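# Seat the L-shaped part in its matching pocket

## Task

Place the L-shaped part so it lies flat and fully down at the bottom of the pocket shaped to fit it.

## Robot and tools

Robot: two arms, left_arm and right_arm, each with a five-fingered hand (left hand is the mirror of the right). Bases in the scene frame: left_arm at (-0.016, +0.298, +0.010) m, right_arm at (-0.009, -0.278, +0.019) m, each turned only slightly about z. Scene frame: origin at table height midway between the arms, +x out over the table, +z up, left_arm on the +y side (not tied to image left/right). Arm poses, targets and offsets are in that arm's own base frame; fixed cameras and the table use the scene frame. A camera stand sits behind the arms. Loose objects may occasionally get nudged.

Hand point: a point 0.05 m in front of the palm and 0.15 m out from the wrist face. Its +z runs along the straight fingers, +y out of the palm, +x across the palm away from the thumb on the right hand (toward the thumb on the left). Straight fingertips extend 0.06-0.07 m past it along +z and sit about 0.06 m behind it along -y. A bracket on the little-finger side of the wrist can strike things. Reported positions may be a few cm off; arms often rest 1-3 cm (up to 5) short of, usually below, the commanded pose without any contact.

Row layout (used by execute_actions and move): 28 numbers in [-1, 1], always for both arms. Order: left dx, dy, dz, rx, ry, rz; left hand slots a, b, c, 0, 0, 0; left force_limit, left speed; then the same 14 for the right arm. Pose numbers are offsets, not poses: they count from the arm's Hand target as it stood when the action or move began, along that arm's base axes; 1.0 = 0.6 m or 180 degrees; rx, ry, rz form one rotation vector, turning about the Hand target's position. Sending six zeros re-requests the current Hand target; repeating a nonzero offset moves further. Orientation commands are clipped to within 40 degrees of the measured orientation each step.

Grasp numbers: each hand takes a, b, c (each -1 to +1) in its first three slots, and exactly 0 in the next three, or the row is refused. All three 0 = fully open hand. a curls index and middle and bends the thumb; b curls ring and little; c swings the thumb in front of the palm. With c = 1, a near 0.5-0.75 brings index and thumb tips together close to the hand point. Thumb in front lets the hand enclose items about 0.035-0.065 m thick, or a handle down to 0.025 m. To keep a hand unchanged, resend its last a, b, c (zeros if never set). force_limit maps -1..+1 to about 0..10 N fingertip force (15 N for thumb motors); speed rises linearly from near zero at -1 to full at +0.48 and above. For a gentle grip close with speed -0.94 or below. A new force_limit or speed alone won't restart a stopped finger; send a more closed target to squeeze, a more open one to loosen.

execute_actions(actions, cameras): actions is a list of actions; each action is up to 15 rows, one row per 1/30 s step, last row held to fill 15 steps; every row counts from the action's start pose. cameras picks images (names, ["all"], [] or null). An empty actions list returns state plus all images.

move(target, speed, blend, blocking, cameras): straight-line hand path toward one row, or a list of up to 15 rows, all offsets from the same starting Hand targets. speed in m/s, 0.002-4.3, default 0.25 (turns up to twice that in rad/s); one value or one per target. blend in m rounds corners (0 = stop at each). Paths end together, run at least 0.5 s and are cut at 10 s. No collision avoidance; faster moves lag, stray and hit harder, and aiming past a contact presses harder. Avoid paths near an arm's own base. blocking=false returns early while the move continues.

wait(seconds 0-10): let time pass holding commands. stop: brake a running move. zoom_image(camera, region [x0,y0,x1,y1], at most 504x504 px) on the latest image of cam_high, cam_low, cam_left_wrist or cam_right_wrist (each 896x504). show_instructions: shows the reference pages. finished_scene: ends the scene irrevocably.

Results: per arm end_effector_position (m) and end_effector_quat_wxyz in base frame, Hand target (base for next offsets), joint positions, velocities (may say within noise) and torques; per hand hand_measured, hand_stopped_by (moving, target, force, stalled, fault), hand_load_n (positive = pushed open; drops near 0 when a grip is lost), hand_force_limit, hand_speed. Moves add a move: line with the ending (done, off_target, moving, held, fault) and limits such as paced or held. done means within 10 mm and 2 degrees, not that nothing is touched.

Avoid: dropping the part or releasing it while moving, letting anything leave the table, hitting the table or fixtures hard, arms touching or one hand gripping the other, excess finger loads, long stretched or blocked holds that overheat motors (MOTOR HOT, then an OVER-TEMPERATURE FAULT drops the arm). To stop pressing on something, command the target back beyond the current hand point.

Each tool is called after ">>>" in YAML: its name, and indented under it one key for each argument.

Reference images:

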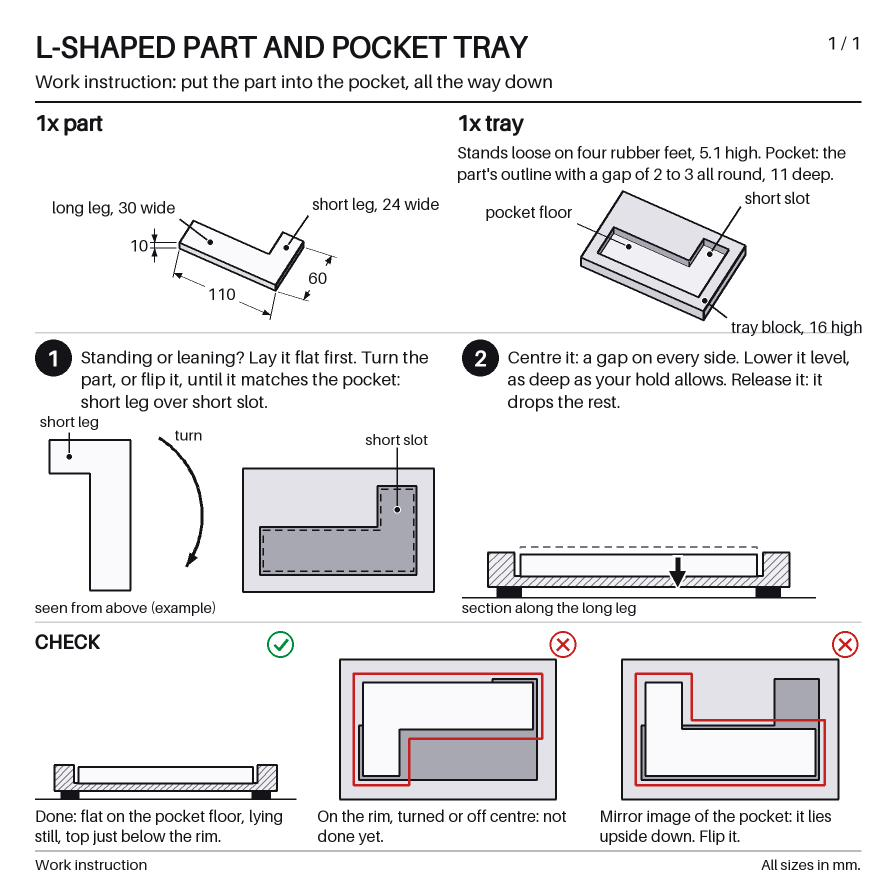

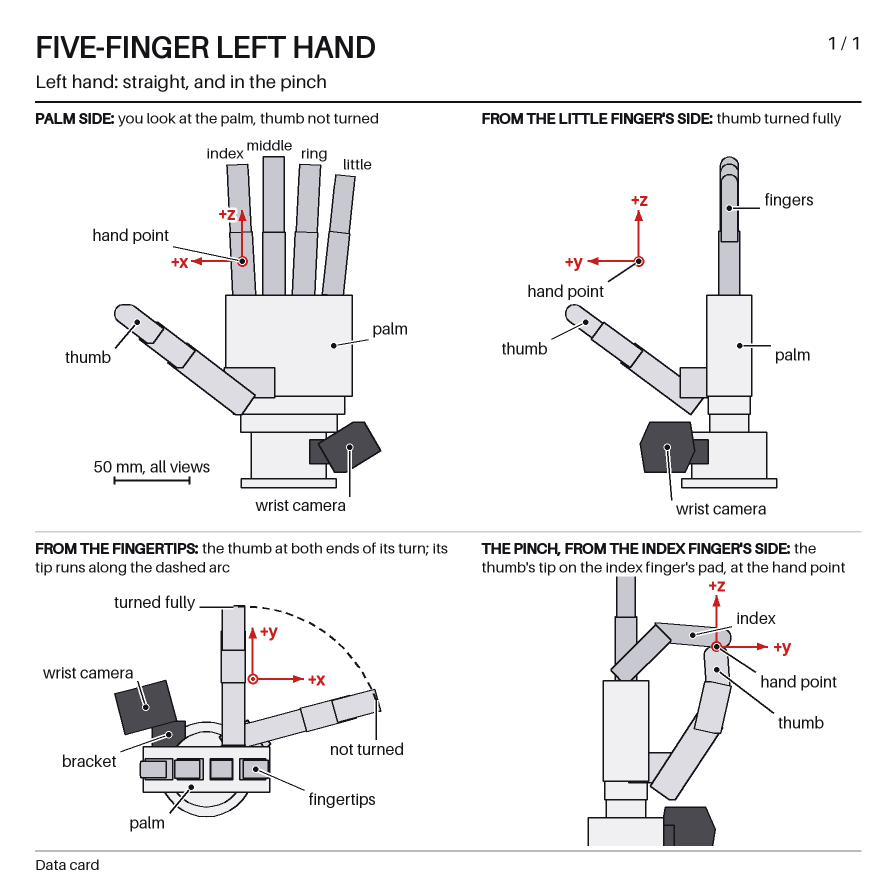

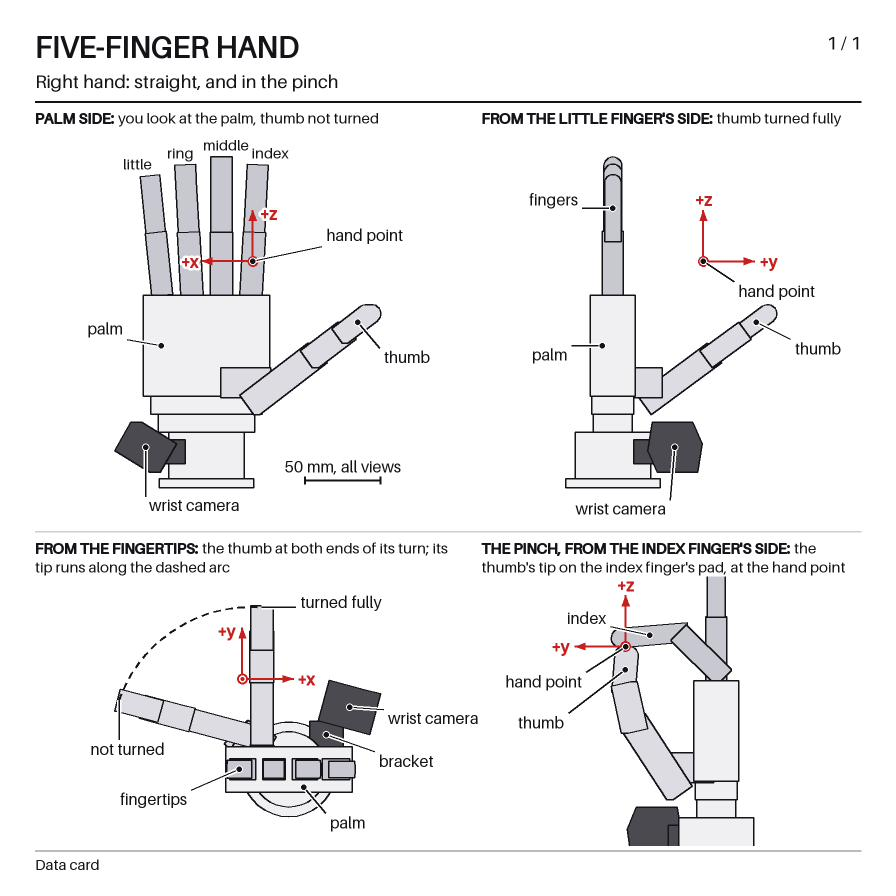

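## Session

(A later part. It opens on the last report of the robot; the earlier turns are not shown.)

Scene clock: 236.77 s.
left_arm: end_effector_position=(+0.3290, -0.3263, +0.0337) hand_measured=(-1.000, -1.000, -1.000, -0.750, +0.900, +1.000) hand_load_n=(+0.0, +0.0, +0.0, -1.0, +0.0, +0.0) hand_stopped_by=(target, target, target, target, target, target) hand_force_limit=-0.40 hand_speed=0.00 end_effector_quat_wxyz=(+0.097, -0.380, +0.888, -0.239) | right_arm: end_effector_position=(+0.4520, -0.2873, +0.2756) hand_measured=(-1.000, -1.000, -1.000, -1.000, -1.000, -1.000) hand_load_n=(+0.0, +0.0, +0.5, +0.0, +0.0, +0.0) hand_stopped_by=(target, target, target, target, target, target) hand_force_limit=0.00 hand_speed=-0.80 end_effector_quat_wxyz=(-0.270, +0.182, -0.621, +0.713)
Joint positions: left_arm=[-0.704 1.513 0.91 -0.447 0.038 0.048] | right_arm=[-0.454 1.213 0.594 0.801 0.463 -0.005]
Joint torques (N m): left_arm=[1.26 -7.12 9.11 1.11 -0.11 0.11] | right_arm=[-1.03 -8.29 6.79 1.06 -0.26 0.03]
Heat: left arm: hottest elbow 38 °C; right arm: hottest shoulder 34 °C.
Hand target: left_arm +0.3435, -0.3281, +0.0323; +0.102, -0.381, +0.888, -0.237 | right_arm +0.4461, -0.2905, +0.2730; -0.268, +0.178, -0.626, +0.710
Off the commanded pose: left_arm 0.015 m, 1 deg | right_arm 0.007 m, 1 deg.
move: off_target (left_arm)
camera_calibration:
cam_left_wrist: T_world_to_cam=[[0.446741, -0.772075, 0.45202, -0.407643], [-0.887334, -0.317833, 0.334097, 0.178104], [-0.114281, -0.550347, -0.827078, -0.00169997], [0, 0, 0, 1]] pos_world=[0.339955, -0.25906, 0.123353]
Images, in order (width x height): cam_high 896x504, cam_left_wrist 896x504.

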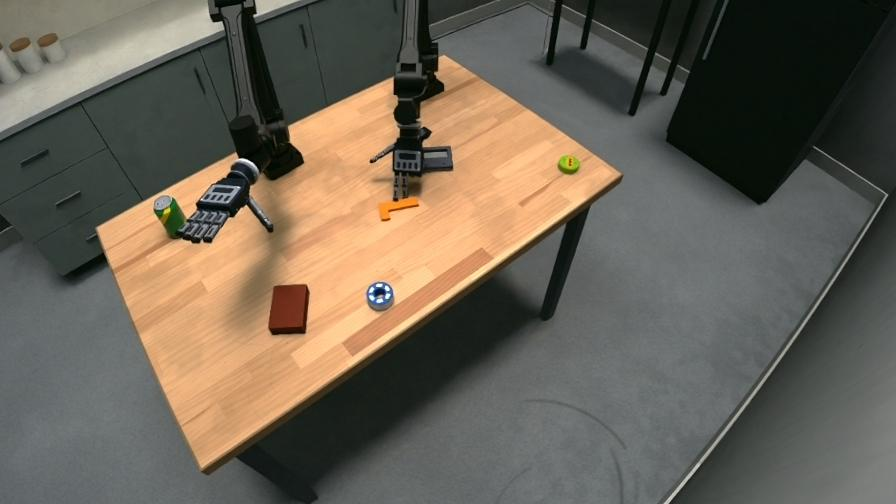

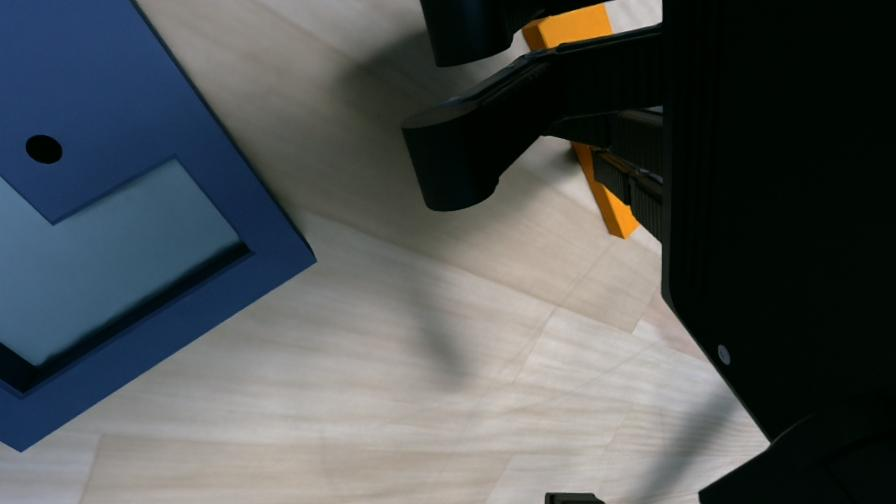

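>>> move:
  target:
    - [-0.05, 0.0, 0.003, 0,0,0, 0,1,0,0,0,0, -0.4,0.0, 0,0,0, 0,0,0, 0,0,0,0,0,0, 0,-0.8]
    - [-0.05, 0.033, 0.183, -0.0663,-0.2212,0.057, 0.4,0,1,0,0,0, -0.4,0.0, 0,0,0, 0,0,0, 0,0,0,0,0,0, 0,-0.8]
  speed: 0.25
  blend: [0.01, 0]
  cameras: ["cam_high", "cam_low", "cam_left_wrist"]

>>> zoom_image:
  camera: "cam_high"
  region: [370, 180, 430, 220]

Scene clock: 289.00 s.
left_arm: end_effector_position=(+0.3137, -0.3044, +0.1346) hand_measured=(+1.000, -0.350, -0.200, -0.350, -0.940, -1.000) hand_load_n=(+0.0, +0.0, +0.0, -0.5, +0.0, +0.0) hand_stopped_by=(target, target, target, target, target, target) hand_force_limit=-0.40 hand_speed=0.00 end_effector_quat_wxyz=(+0.376, -0.367, +0.739, -0.421) | right_arm: end_effector_position=(+0.4520, -0.2873, +0.2756) hand_measured=(-1.000, -1.000, -1.000, -1.000, -1.000, -1.000) hand_load_n=(+0.0, +0.0, +0.0, +0.0, +0.0, +0.0) hand_stopped_by=(target, target, target, target, target, target) hand_force_limit=0.00 hand_speed=-0.80 end_effector_quat_wxyz=(-0.270, +0.182, -0.621, +0.713)
Joint positions: left_arm=[-0.93 1.058 0.519 0.112 -0.508 0.05] | right_arm=[-0.454 1.213 0.594 0.801 0.463 -0.005]
Joint torques (N m): left_arm=[-0.56 -4.25 7.51 2.65 -0.23 0.1] | right_arm=[-1.2 -8.23 6.84 1.09 -0.27 0.03]
Heat: left arm: hottest elbow 40 °C; right arm: hottest shoulder 34 °C.
Hand target: left_arm +0.3135, -0.3082, +0.1421; +0.379, -0.362, +0.734, -0.431 | right_arm +0.4461, -0.2905, +0.2730; -0.268, +0.178, -0.626, +0.710
Off the commanded pose: left_arm 0.008 m, 1 deg | right_arm 0.007 m, 1 deg.
move: done
camera_calibration:
cam_left_wrist: T_world_to_cam=[[0.13875, -0.59319, 0.793016, -0.324385], [-0.851168, -0.480754, -0.210688, 0.150166], [0.506223, -0.645756, -0.571609, -0.166156], [0, 0, 0, 1]] pos_world=[0.256937, -0.227526, 0.193904]
Images, in order (width x height): cam_high 896x504, cam_low 896x504, cam_left_wrist 896x504.

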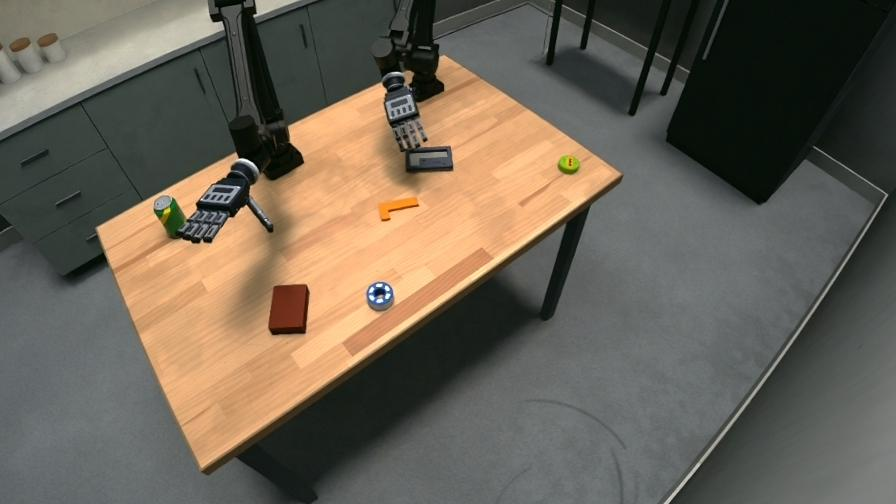

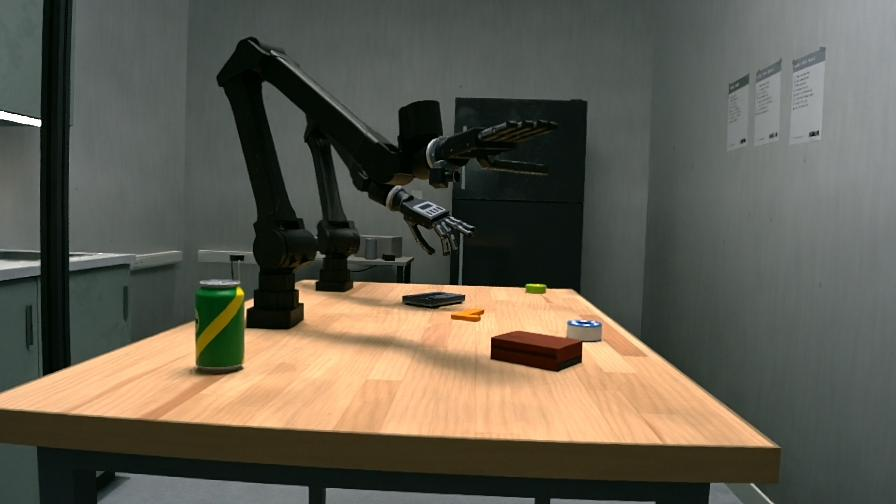

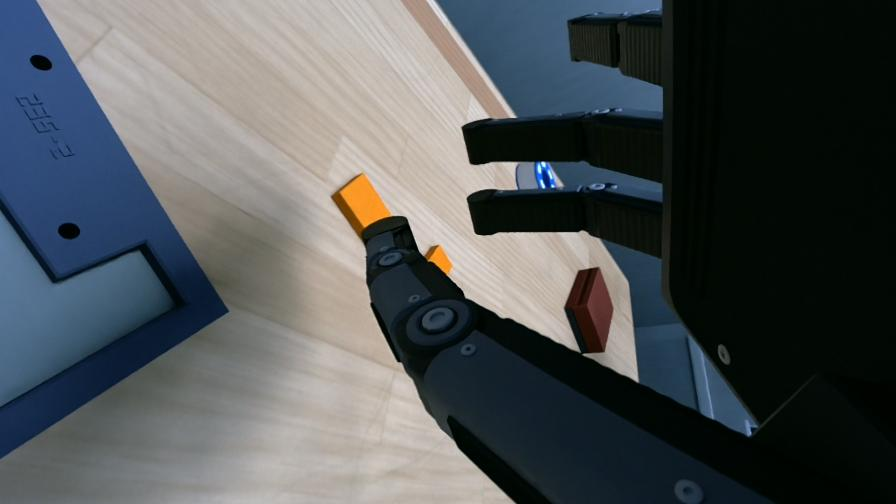

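Scaled by 8.400 from the camera's 896x504 image, which has a finer 1280x720 frame.

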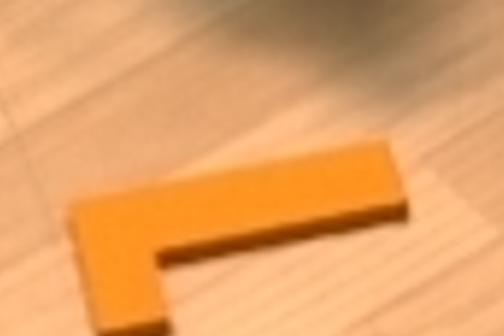

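>>> move:
  target: [0.1222, -0.152, -0.1383, 0,0,0, 0.4,0,1,0,0,0, -0.4,0.0, 0,0,0, 0,0,0, 0,0,0,0,0,0, 0,-0.8]
  speed: 0.2
  cameras: ["cam_high", "cam_low", "cam_left_wrist"]

>>> zoom_image:
  camera: "cam_left_wrist"
  region: [280, 60, 640, 340]

>>> zoom_image:
  camera: "cam_high"
  region: [360, 140, 460, 220]

Scene clock: 301.73 s.
left_arm: end_effector_position=(+0.3740, -0.3872, +0.0423) hand_measured=(+1.000, -0.350, -0.200, -0.350, -0.940, -1.000) hand_load_n=(+0.0, +0.0, +0.0, +0.0, +0.0, +0.0) hand_stopped_by=(target, target, target, target, target, target) hand_force_limit=-0.40 hand_speed=0.00 end_effector_quat_wxyz=(+0.372, -0.363, +0.747, -0.414) | right_arm: end_effector_position=(+0.4520, -0.2873, +0.2756) hand_measured=(-1.000, -1.000, -1.000, -1.000, -1.000, -1.000) hand_load_n=(+0.0, +0.0, +0.0, +0.0, +0.0, +0.0) hand_stopped_by=(target, target, target, target, target, target) hand_force_limit=0.00 hand_speed=-0.80 end_effector_quat_wxyz=(-0.270, +0.182, -0.621, +0.713)
Joint positions: left_arm=[-0.93 1.574 0.673 0.455 -0.5 0.054] | right_arm=[-0.454 1.213 0.594 0.801 0.463 -0.005]
Joint torques (N m): left_arm=[0.5 -9 8.21 2.65 -0.1 0.13] | right_arm=[-1.14 -8.41 6.8 1.13 -0.25 0.03]
Heat: left arm: hottest elbow 39 °C; right arm: hottest shoulder 34 °C.
Hand target: left_arm +0.3869, -0.3994, +0.0591; +0.379, -0.362, +0.734, -0.431 | right_arm +0.4461, -0.2905, +0.2730; -0.268, +0.178, -0.626, +0.710
Off the commanded pose: left_arm 0.024 m, 2 deg | right_arm 0.007 m, 1 deg.
move: off_target (left_arm)
camera_calibration:
cam_left_wrist: T_world_to_cam=[[0.143419, -0.607491, 0.781271, -0.315471], [-0.85774, -0.470094, -0.208073, 0.148753], [0.493673, -0.640286, -0.58849, -0.295341], [0, 0, 0, 1]] pos_world=[0.318638, -0.31082, 0.103615]
Images, in order (width x height): cam_high 896x504, cam_low 896x504, cam_left_wrist 896x504.

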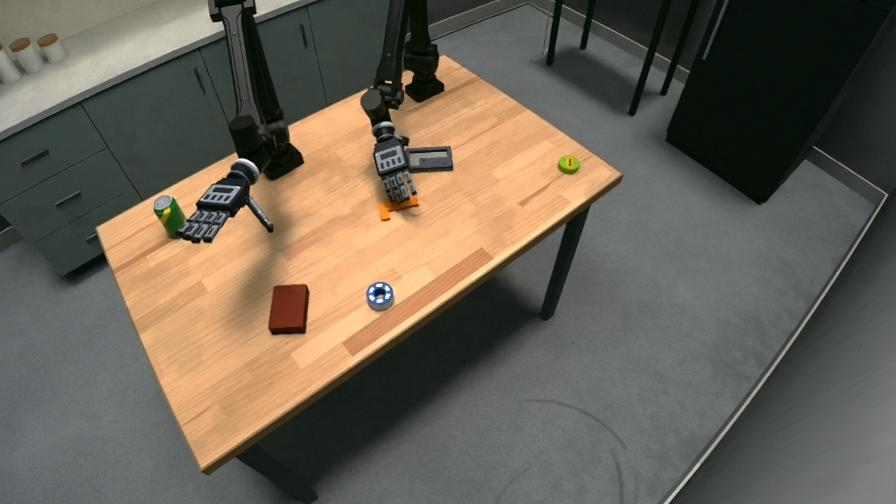

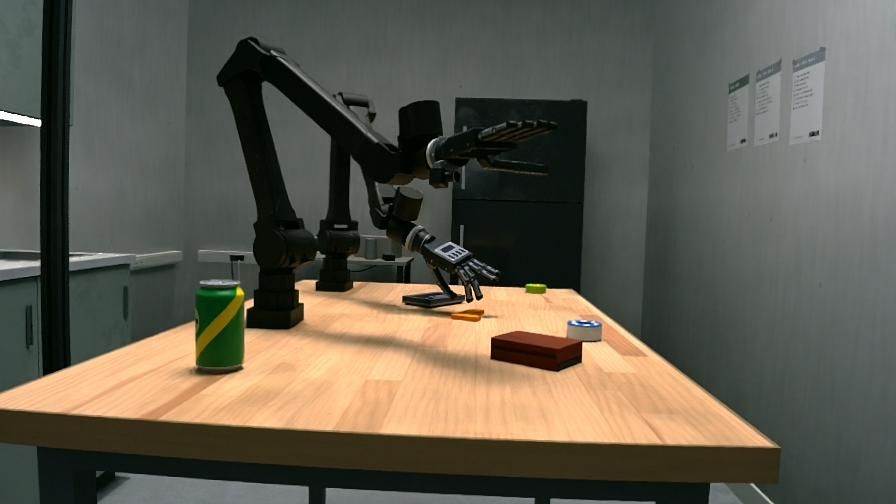

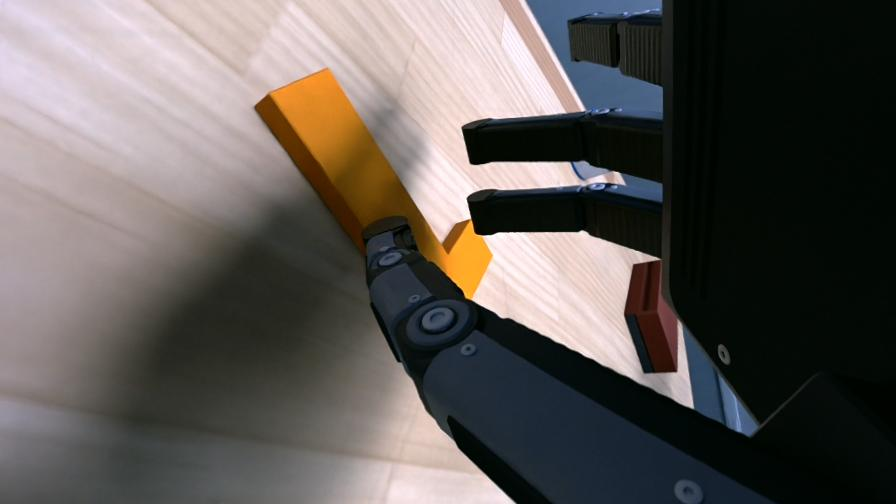

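Scaled by 1.400 from the camera's 896x504 image, which has a finer 1280x720 frame.

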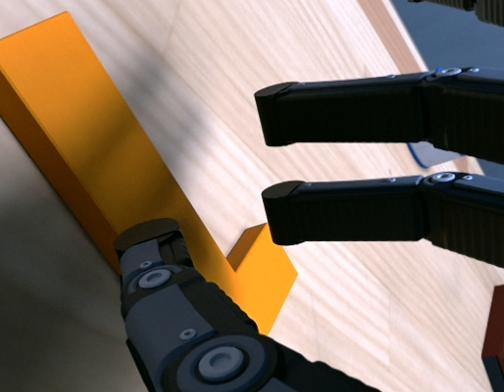

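Scaled by 5.040 from the camera's 896x504 image, which has a finer 1280x720 frame.

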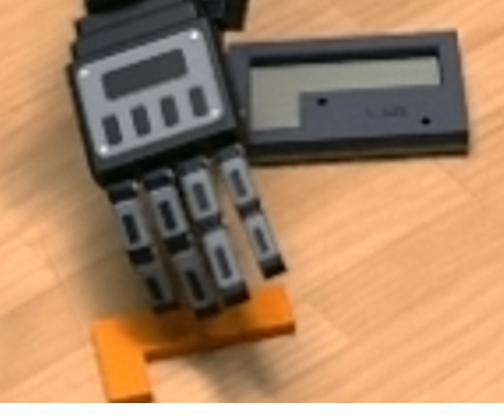

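>>> move:
  target: [0.0213, -0.0153, -0.0318, 0,0,0, 0.4,0,1,0,0,0, -0.4,0.0, 0,0,0, 0,0,0, 0,0,0,0,0,0, 0,-0.8]
  speed: 0.1
  cameras: ["cam_high", "cam_low", "cam_left_wrist"]

>>> zoom_image:
  camera: "cam_left_wrist"
  region: [280, 60, 640, 340]

>>> zoom_image:
  camera: "cam_low"
  region: [430, 260, 520, 330]

>>> zoom_image:
  camera: "cam_high"
  region: [370, 160, 430, 220]

Scene clock: 309.87 s.
left_arm: end_effector_position=(+0.3840, -0.3972, +0.0265) hand_measured=(+1.000, -0.350, -0.200, -0.350, -0.940, -1.000) hand_load_n=(+0.0, +0.0, +0.0, +0.0, +0.0, +0.0) hand_stopped_by=(target, target, target, target, target, target) hand_force_limit=-0.40 hand_speed=0.00 end_effector_quat_wxyz=(+0.372, -0.362, +0.746, -0.417) | right_arm: end_effector_position=(+0.4520, -0.2873, +0.2756) hand_measured=(-1.000, -1.000, -1.000, -1.000, -1.000, -1.000) hand_load_n=(-0.5, +0.0, +0.0, +0.0, +0.0, +0.0) hand_stopped_by=(target, target, target, target, target, target) hand_force_limit=0.00 hand_speed=-0.80 end_effector_quat_wxyz=(-0.270, +0.182, -0.621, +0.713)
Joint positions: left_arm=[-0.924 1.647 0.699 0.508 -0.49 0.059] | right_arm=[-0.454 1.213 0.594 0.801 0.463 -0.005]
Joint torques (N m): left_arm=[0.91 -9.11 8.2 2.66 -0.06 0.11] | right_arm=[-1.08 -8.23 6.79 1.11 -0.26 0.04]
Heat: left arm: hottest elbow 39 °C; right arm: hottest shoulder 34 °C.
Hand target: left_arm +0.3996, -0.4086, +0.0400; +0.378, -0.362, +0.735, -0.431 | right_arm +0.4461, -0.2905, +0.2730; -0.268, +0.178, -0.626, +0.710
Off the commanded pose: left_arm 0.024 m, 2 deg | right_arm 0.007 m, 1 deg.
move: off_target (left_arm)
camera_calibration:
cam_left_wrist: T_world_to_cam=[[0.138933, -0.605182, 0.78387, -0.308044], [-0.859074, -0.467415, -0.208602, 0.150924], [0.492635, -0.644421, -0.584835, -0.317247], [0, 0, 0, 1]] pos_world=[0.328739, -0.320319, 0.0874124]
Images, in order (width x height): cam_high 896x504, cam_low 896x504, cam_left_wrist 896x504.

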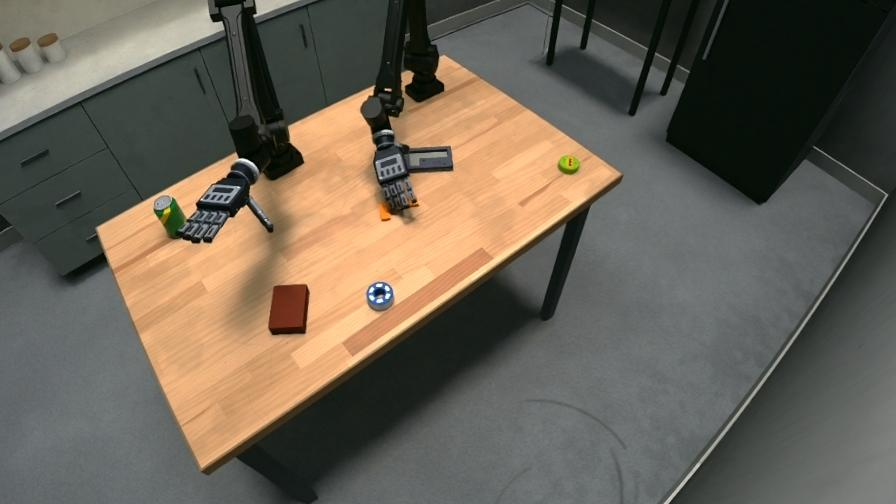

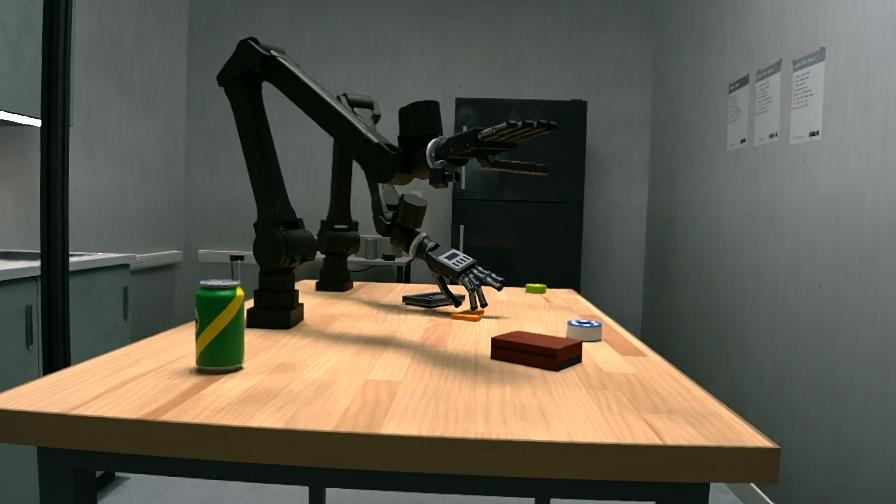

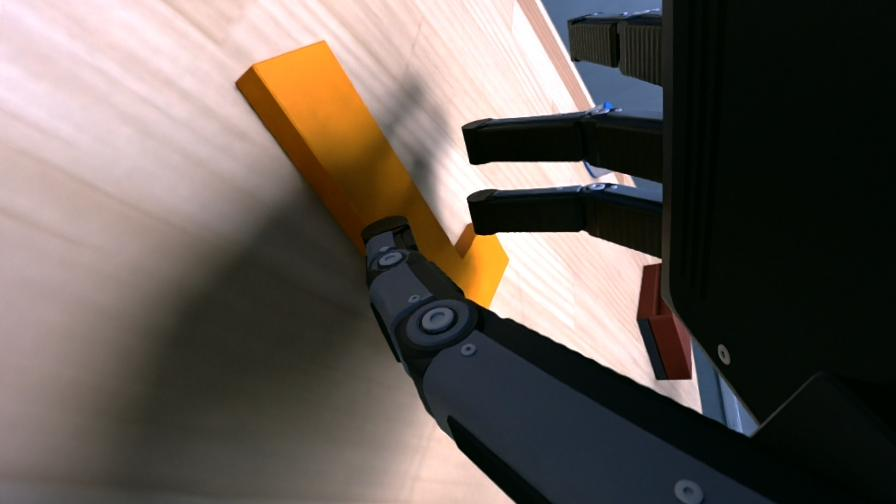

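Scaled by 1.400 from the camera's 896x504 image, which has a finer 1280x720 frame.

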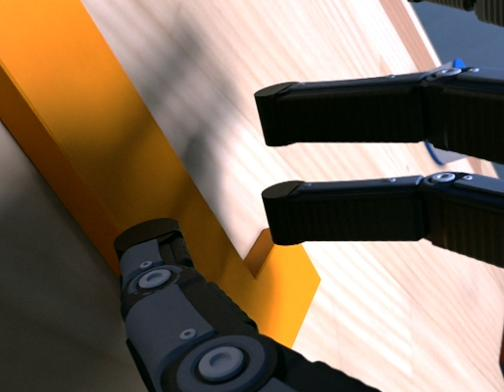

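Scaled by 5.600 from the camera's 896x504 image, which has a finer 1280x720 frame.

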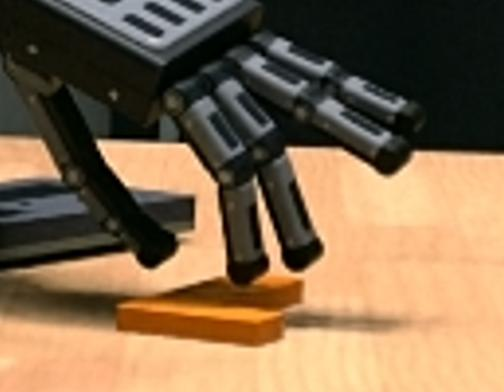

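Scaled by 8.400 from the camera's 896x504 image, which has a finer 1280x720 frame.

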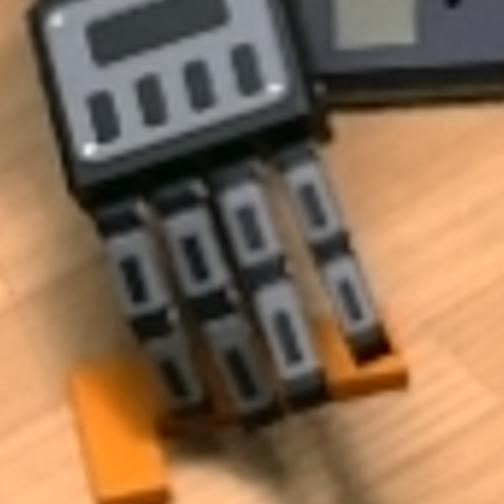

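>>> move:
  target: [0.0042, 0.0105, -0.029, 0,0,0, 0.4,0,1,0,0,0, -0.4,0.0, 0,0,0, 0,0,0, 0,0,0,0,0,0, 0,-0.8]
  speed: 0.08
  cameras: ["cam_high", "cam_low", "cam_left_wrist"]

>>> zoom_image:
  camera: "cam_left_wrist"
  region: [280, 60, 640, 340]

>>> zoom_image:
  camera: "cam_low"
  region: [430, 260, 520, 330]

>>> zoom_image:
  camera: "cam_high"
  region: [370, 160, 430, 220]

Scene clock: 354.40 s.
left_arm: end_effector_position=(+0.3920, -0.3982, +0.0184) hand_measured=(+1.000, -0.350, -0.200, -0.350, -0.940, -1.000) hand_load_n=(+0.0, +0.0, +0.0, +0.0, +0.0, +0.0) hand_stopped_by=(target, target, target, target, target, target) hand_force_limit=-0.40 hand_speed=0.00 end_effector_quat_wxyz=(+0.373, -0.363, +0.740, -0.425) | right_arm: end_effector_position=(+0.4520, -0.2873, +0.2756) hand_measured=(-1.000, -1.000, -1.000, -1.000, -1.000, -1.000) hand_load_n=(+0.0, +0.0, +0.0, +0.0, +0.0, +0.0) hand_stopped_by=(target, target, target, target, target, target) hand_force_limit=0.00 hand_speed=-0.80 end_effector_quat_wxyz=(-0.270, +0.182, -0.621, +0.713)
Joint positions: left_arm=[-0.91 1.686 0.699 0.571 -0.477 0.065] | right_arm=[-0.454 1.213 0.594 0.801 0.463 -0.005]
Joint torques (N m): left_arm=[0.91 -9.11 6.67 2.69 -0.04 0.11] | right_arm=[-1.2 -8.47 6.8 1.1 -0.24 0.04]
Heat: left arm: hottest elbow 38 °C; right arm: hottest shoulder 34 °C.
Hand target: left_arm +0.4020, -0.4024, +0.0227; +0.378, -0.362, +0.734, -0.431 | right_arm +0.4461, -0.2905, +0.2730; -0.268, +0.178, -0.626, +0.710
Off the commanded pose: left_arm 0.012 m, 1 deg | right_arm 0.007 m, 1 deg.
move: off_target (left_arm)
camera_calibration:
cam_left_wrist: T_world_to_cam=[[0.129672, -0.591869, 0.795535, -0.294719], [-0.856494, -0.471108, -0.21089, 0.153166], [0.499602, -0.654025, -0.568022, -0.33354], [0, 0, 0, 1]] pos_world=[0.33604, -0.320421, 0.0773022]
Images, in order (width x height): cam_high 896x504, cam_low 896x504, cam_left_wrist 896x504.

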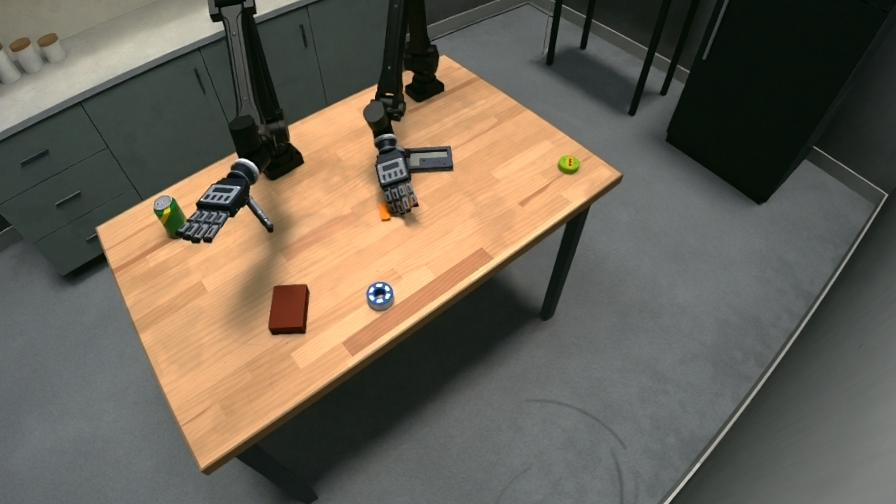

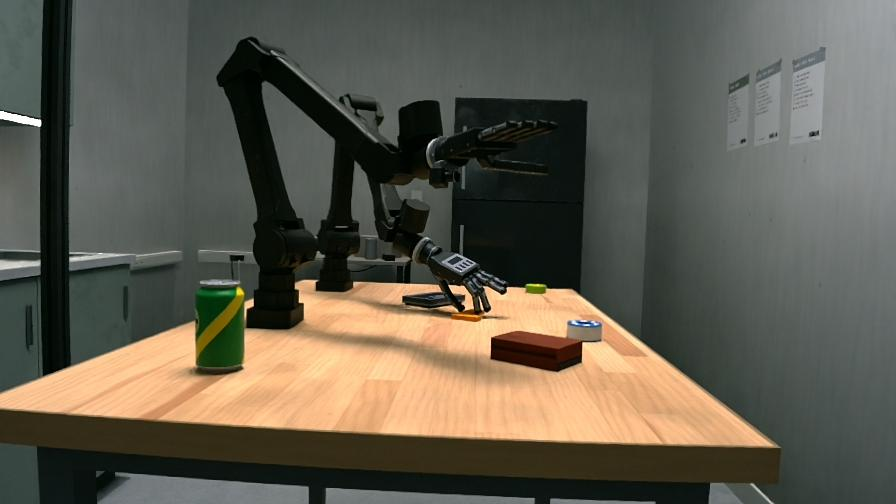

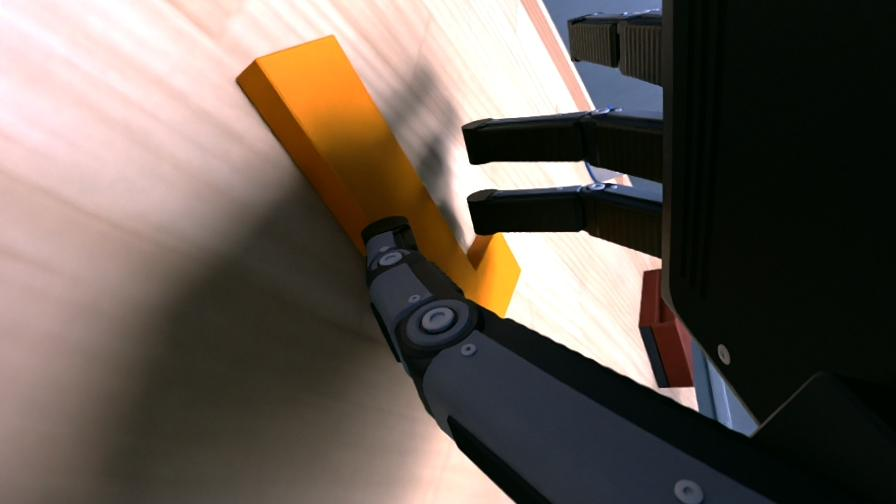

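Scaled by 1.400 from the camera's 896x504 image, which has a finer 1280x720 frame.

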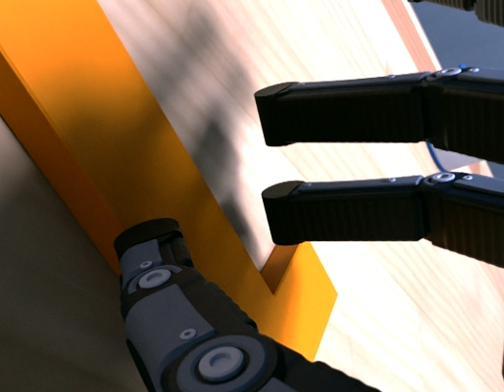

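Scaled by 5.600 from the camera's 896x504 image, which has a finer 1280x720 frame.

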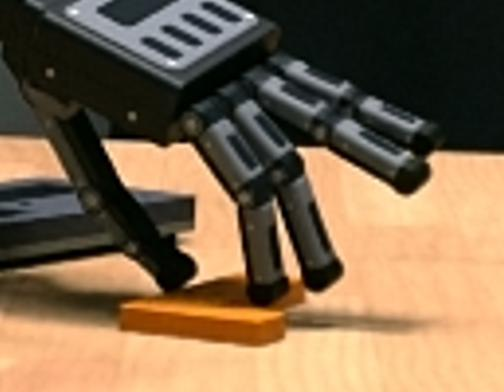

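Scaled by 8.400 from the camera's 896x504 image, which has a finer 1280x720 frame.

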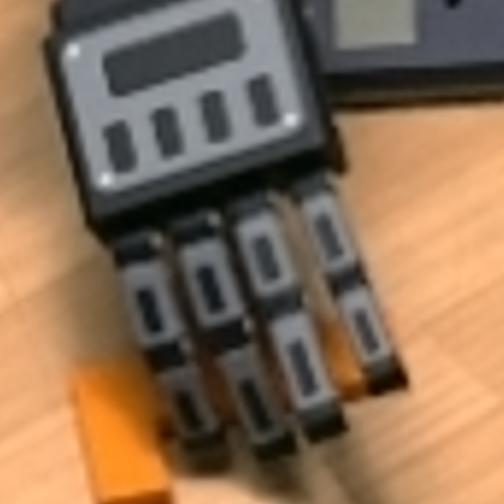

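>>> zoom_image:
  camera: "cam_low"
  region: [445, 295, 495, 325]

>>> zoom_image:
  camera: "cam_left_wrist"
  region: [330, 160, 530, 310]

Scaled by 10.080 from the camera's 896x504 image, which has a finer 1280x720 frame.

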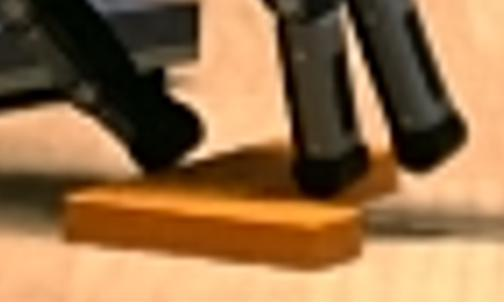

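Scaled by 2.520 from the camera's 896x504 image, which has a finer 1280x720 frame.

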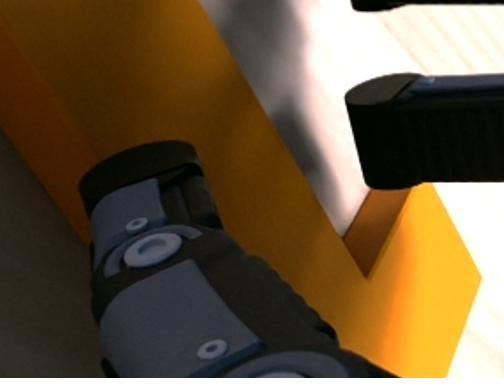

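>>> move:
  target: [-0.0125, 0.0075, -0.013, 0,0,0, 0.4,0,1,0,0,0, -0.4,0.0, 0,0,0, 0,0,0, 0,0,0,0,0,0, 0,-0.8]
  speed: 0.05
  cameras: ["cam_high", "cam_low", "cam_left_wrist"]

>>> zoom_image:
  camera: "cam_left_wrist"
  region: [330, 160, 530, 310]

>>> zoom_image:
  camera: "cam_low"
  region: [445, 295, 495, 325]

Scene clock: 405.50 s.
left_arm: end_effector_position=(+0.3928, -0.3985, +0.0195) hand_measured=(+1.000, -0.350, -0.200, -0.350, -0.940, -1.000) hand_load_n=(+0.0, +0.0, +0.0, +0.0, +0.0, +0.0) hand_stopped_by=(target, target, target, target, target, target) hand_force_limit=-0.40 hand_speed=0.00 end_effector_quat_wxyz=(+0.376, -0.363, +0.735, -0.433) | right_arm: end_effector_position=(+0.4520, -0.2873, +0.2756) hand_measured=(-1.000, -1.000, -1.000, -1.000, -1.000, -1.000) hand_load_n=(+0.0, +0.0, +0.0, +0.0, +0.0, +0.0) hand_stopped_by=(target, target, target, target, target, target) hand_force_limit=0.00 hand_speed=-0.80 end_effector_quat_wxyz=(-0.270, +0.182, -0.621, +0.713)
Joint positions: left_arm=[-0.91 1.691 0.691 0.603 -0.48 0.065] | right_arm=[-0.454 1.213 0.594 0.801 0.463 -0.005]
Joint torques (N m): left_arm=[0.26 -8.88 5.23 2.69 -0.22 0.08] | right_arm=[-1.14 -8.23 6.75 1.1 -0.26 0.05]
Heat: left arm: hottest elbow 37 °C; right arm: hottest shoulder 33 °C.
Hand target: left_arm +0.3946, -0.3978, +0.0148; +0.379, -0.362, +0.735, -0.431 | right_arm +0.4461, -0.2905, +0.2730; -0.268, +0.178, -0.626, +0.710
Off the commanded pose: left_arm 0.005 m, 0 deg | right_arm 0.007 m, 1 deg.
move: done
camera_calibration:
cam_left_wrist: T_world_to_cam=[[0.120566, -0.580078, 0.805589, -0.287785], [-0.852845, -0.475846, -0.215002, 0.150739], [0.508054, -0.661121, -0.552088, -0.339898], [0, 0, 0, 1]] pos_world=[0.335941, -0.319923, 0.0765923]
Images, in order (width x height): cam_high 896x504, cam_low 896x504, cam_left_wrist 896x504.

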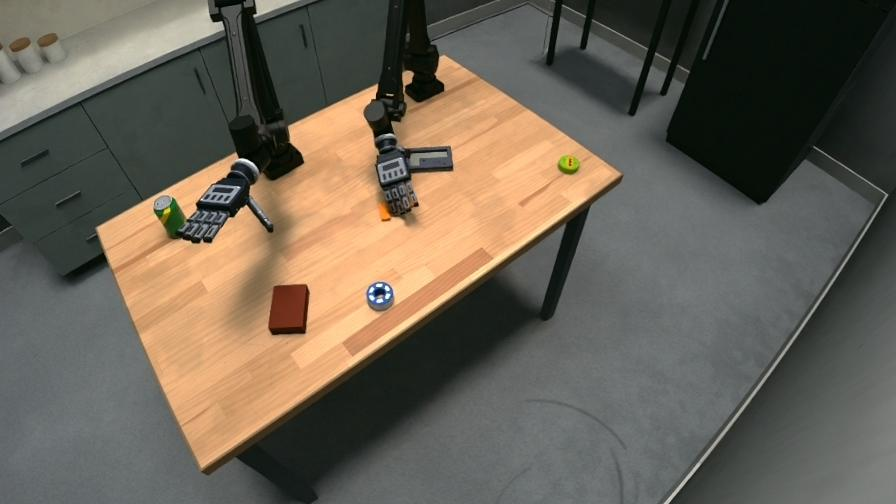

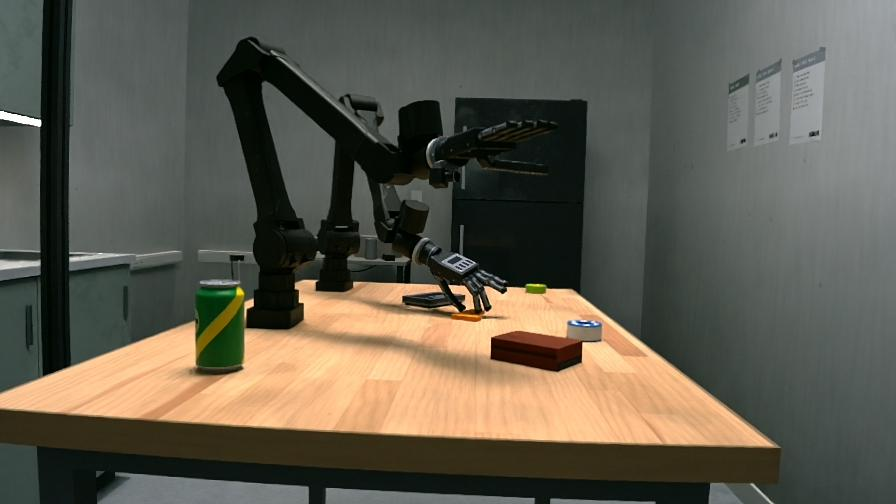

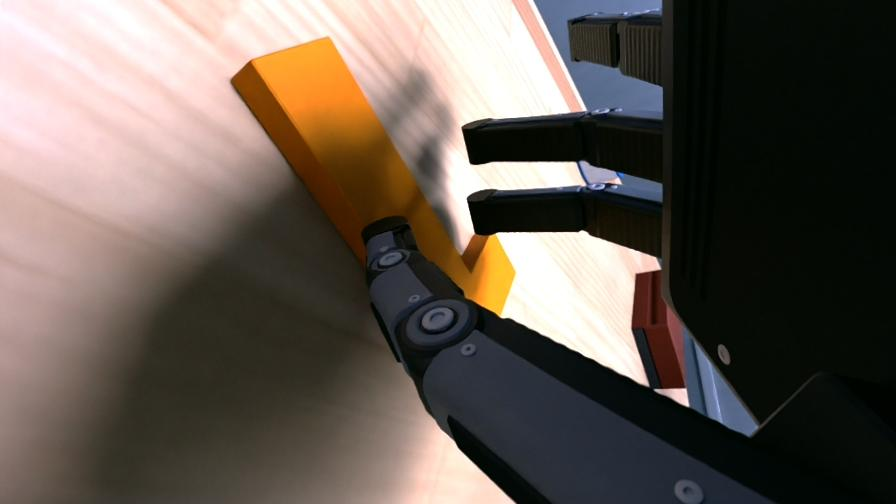

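Scaled by 2.520 from the camera's 896x504 image, which has a finer 1280x720 frame.

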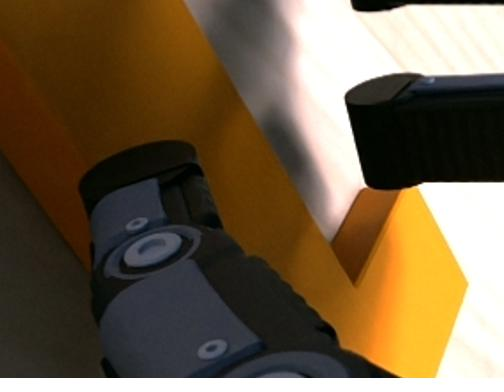

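Scaled by 10.080 from the camera's 896x504 image, which has a finer 1280x720 frame.

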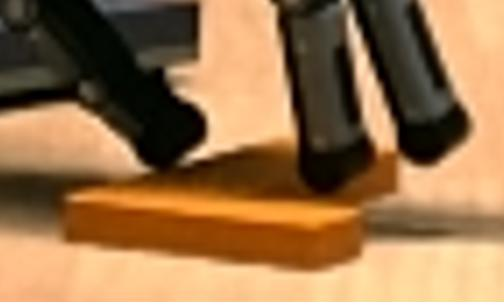

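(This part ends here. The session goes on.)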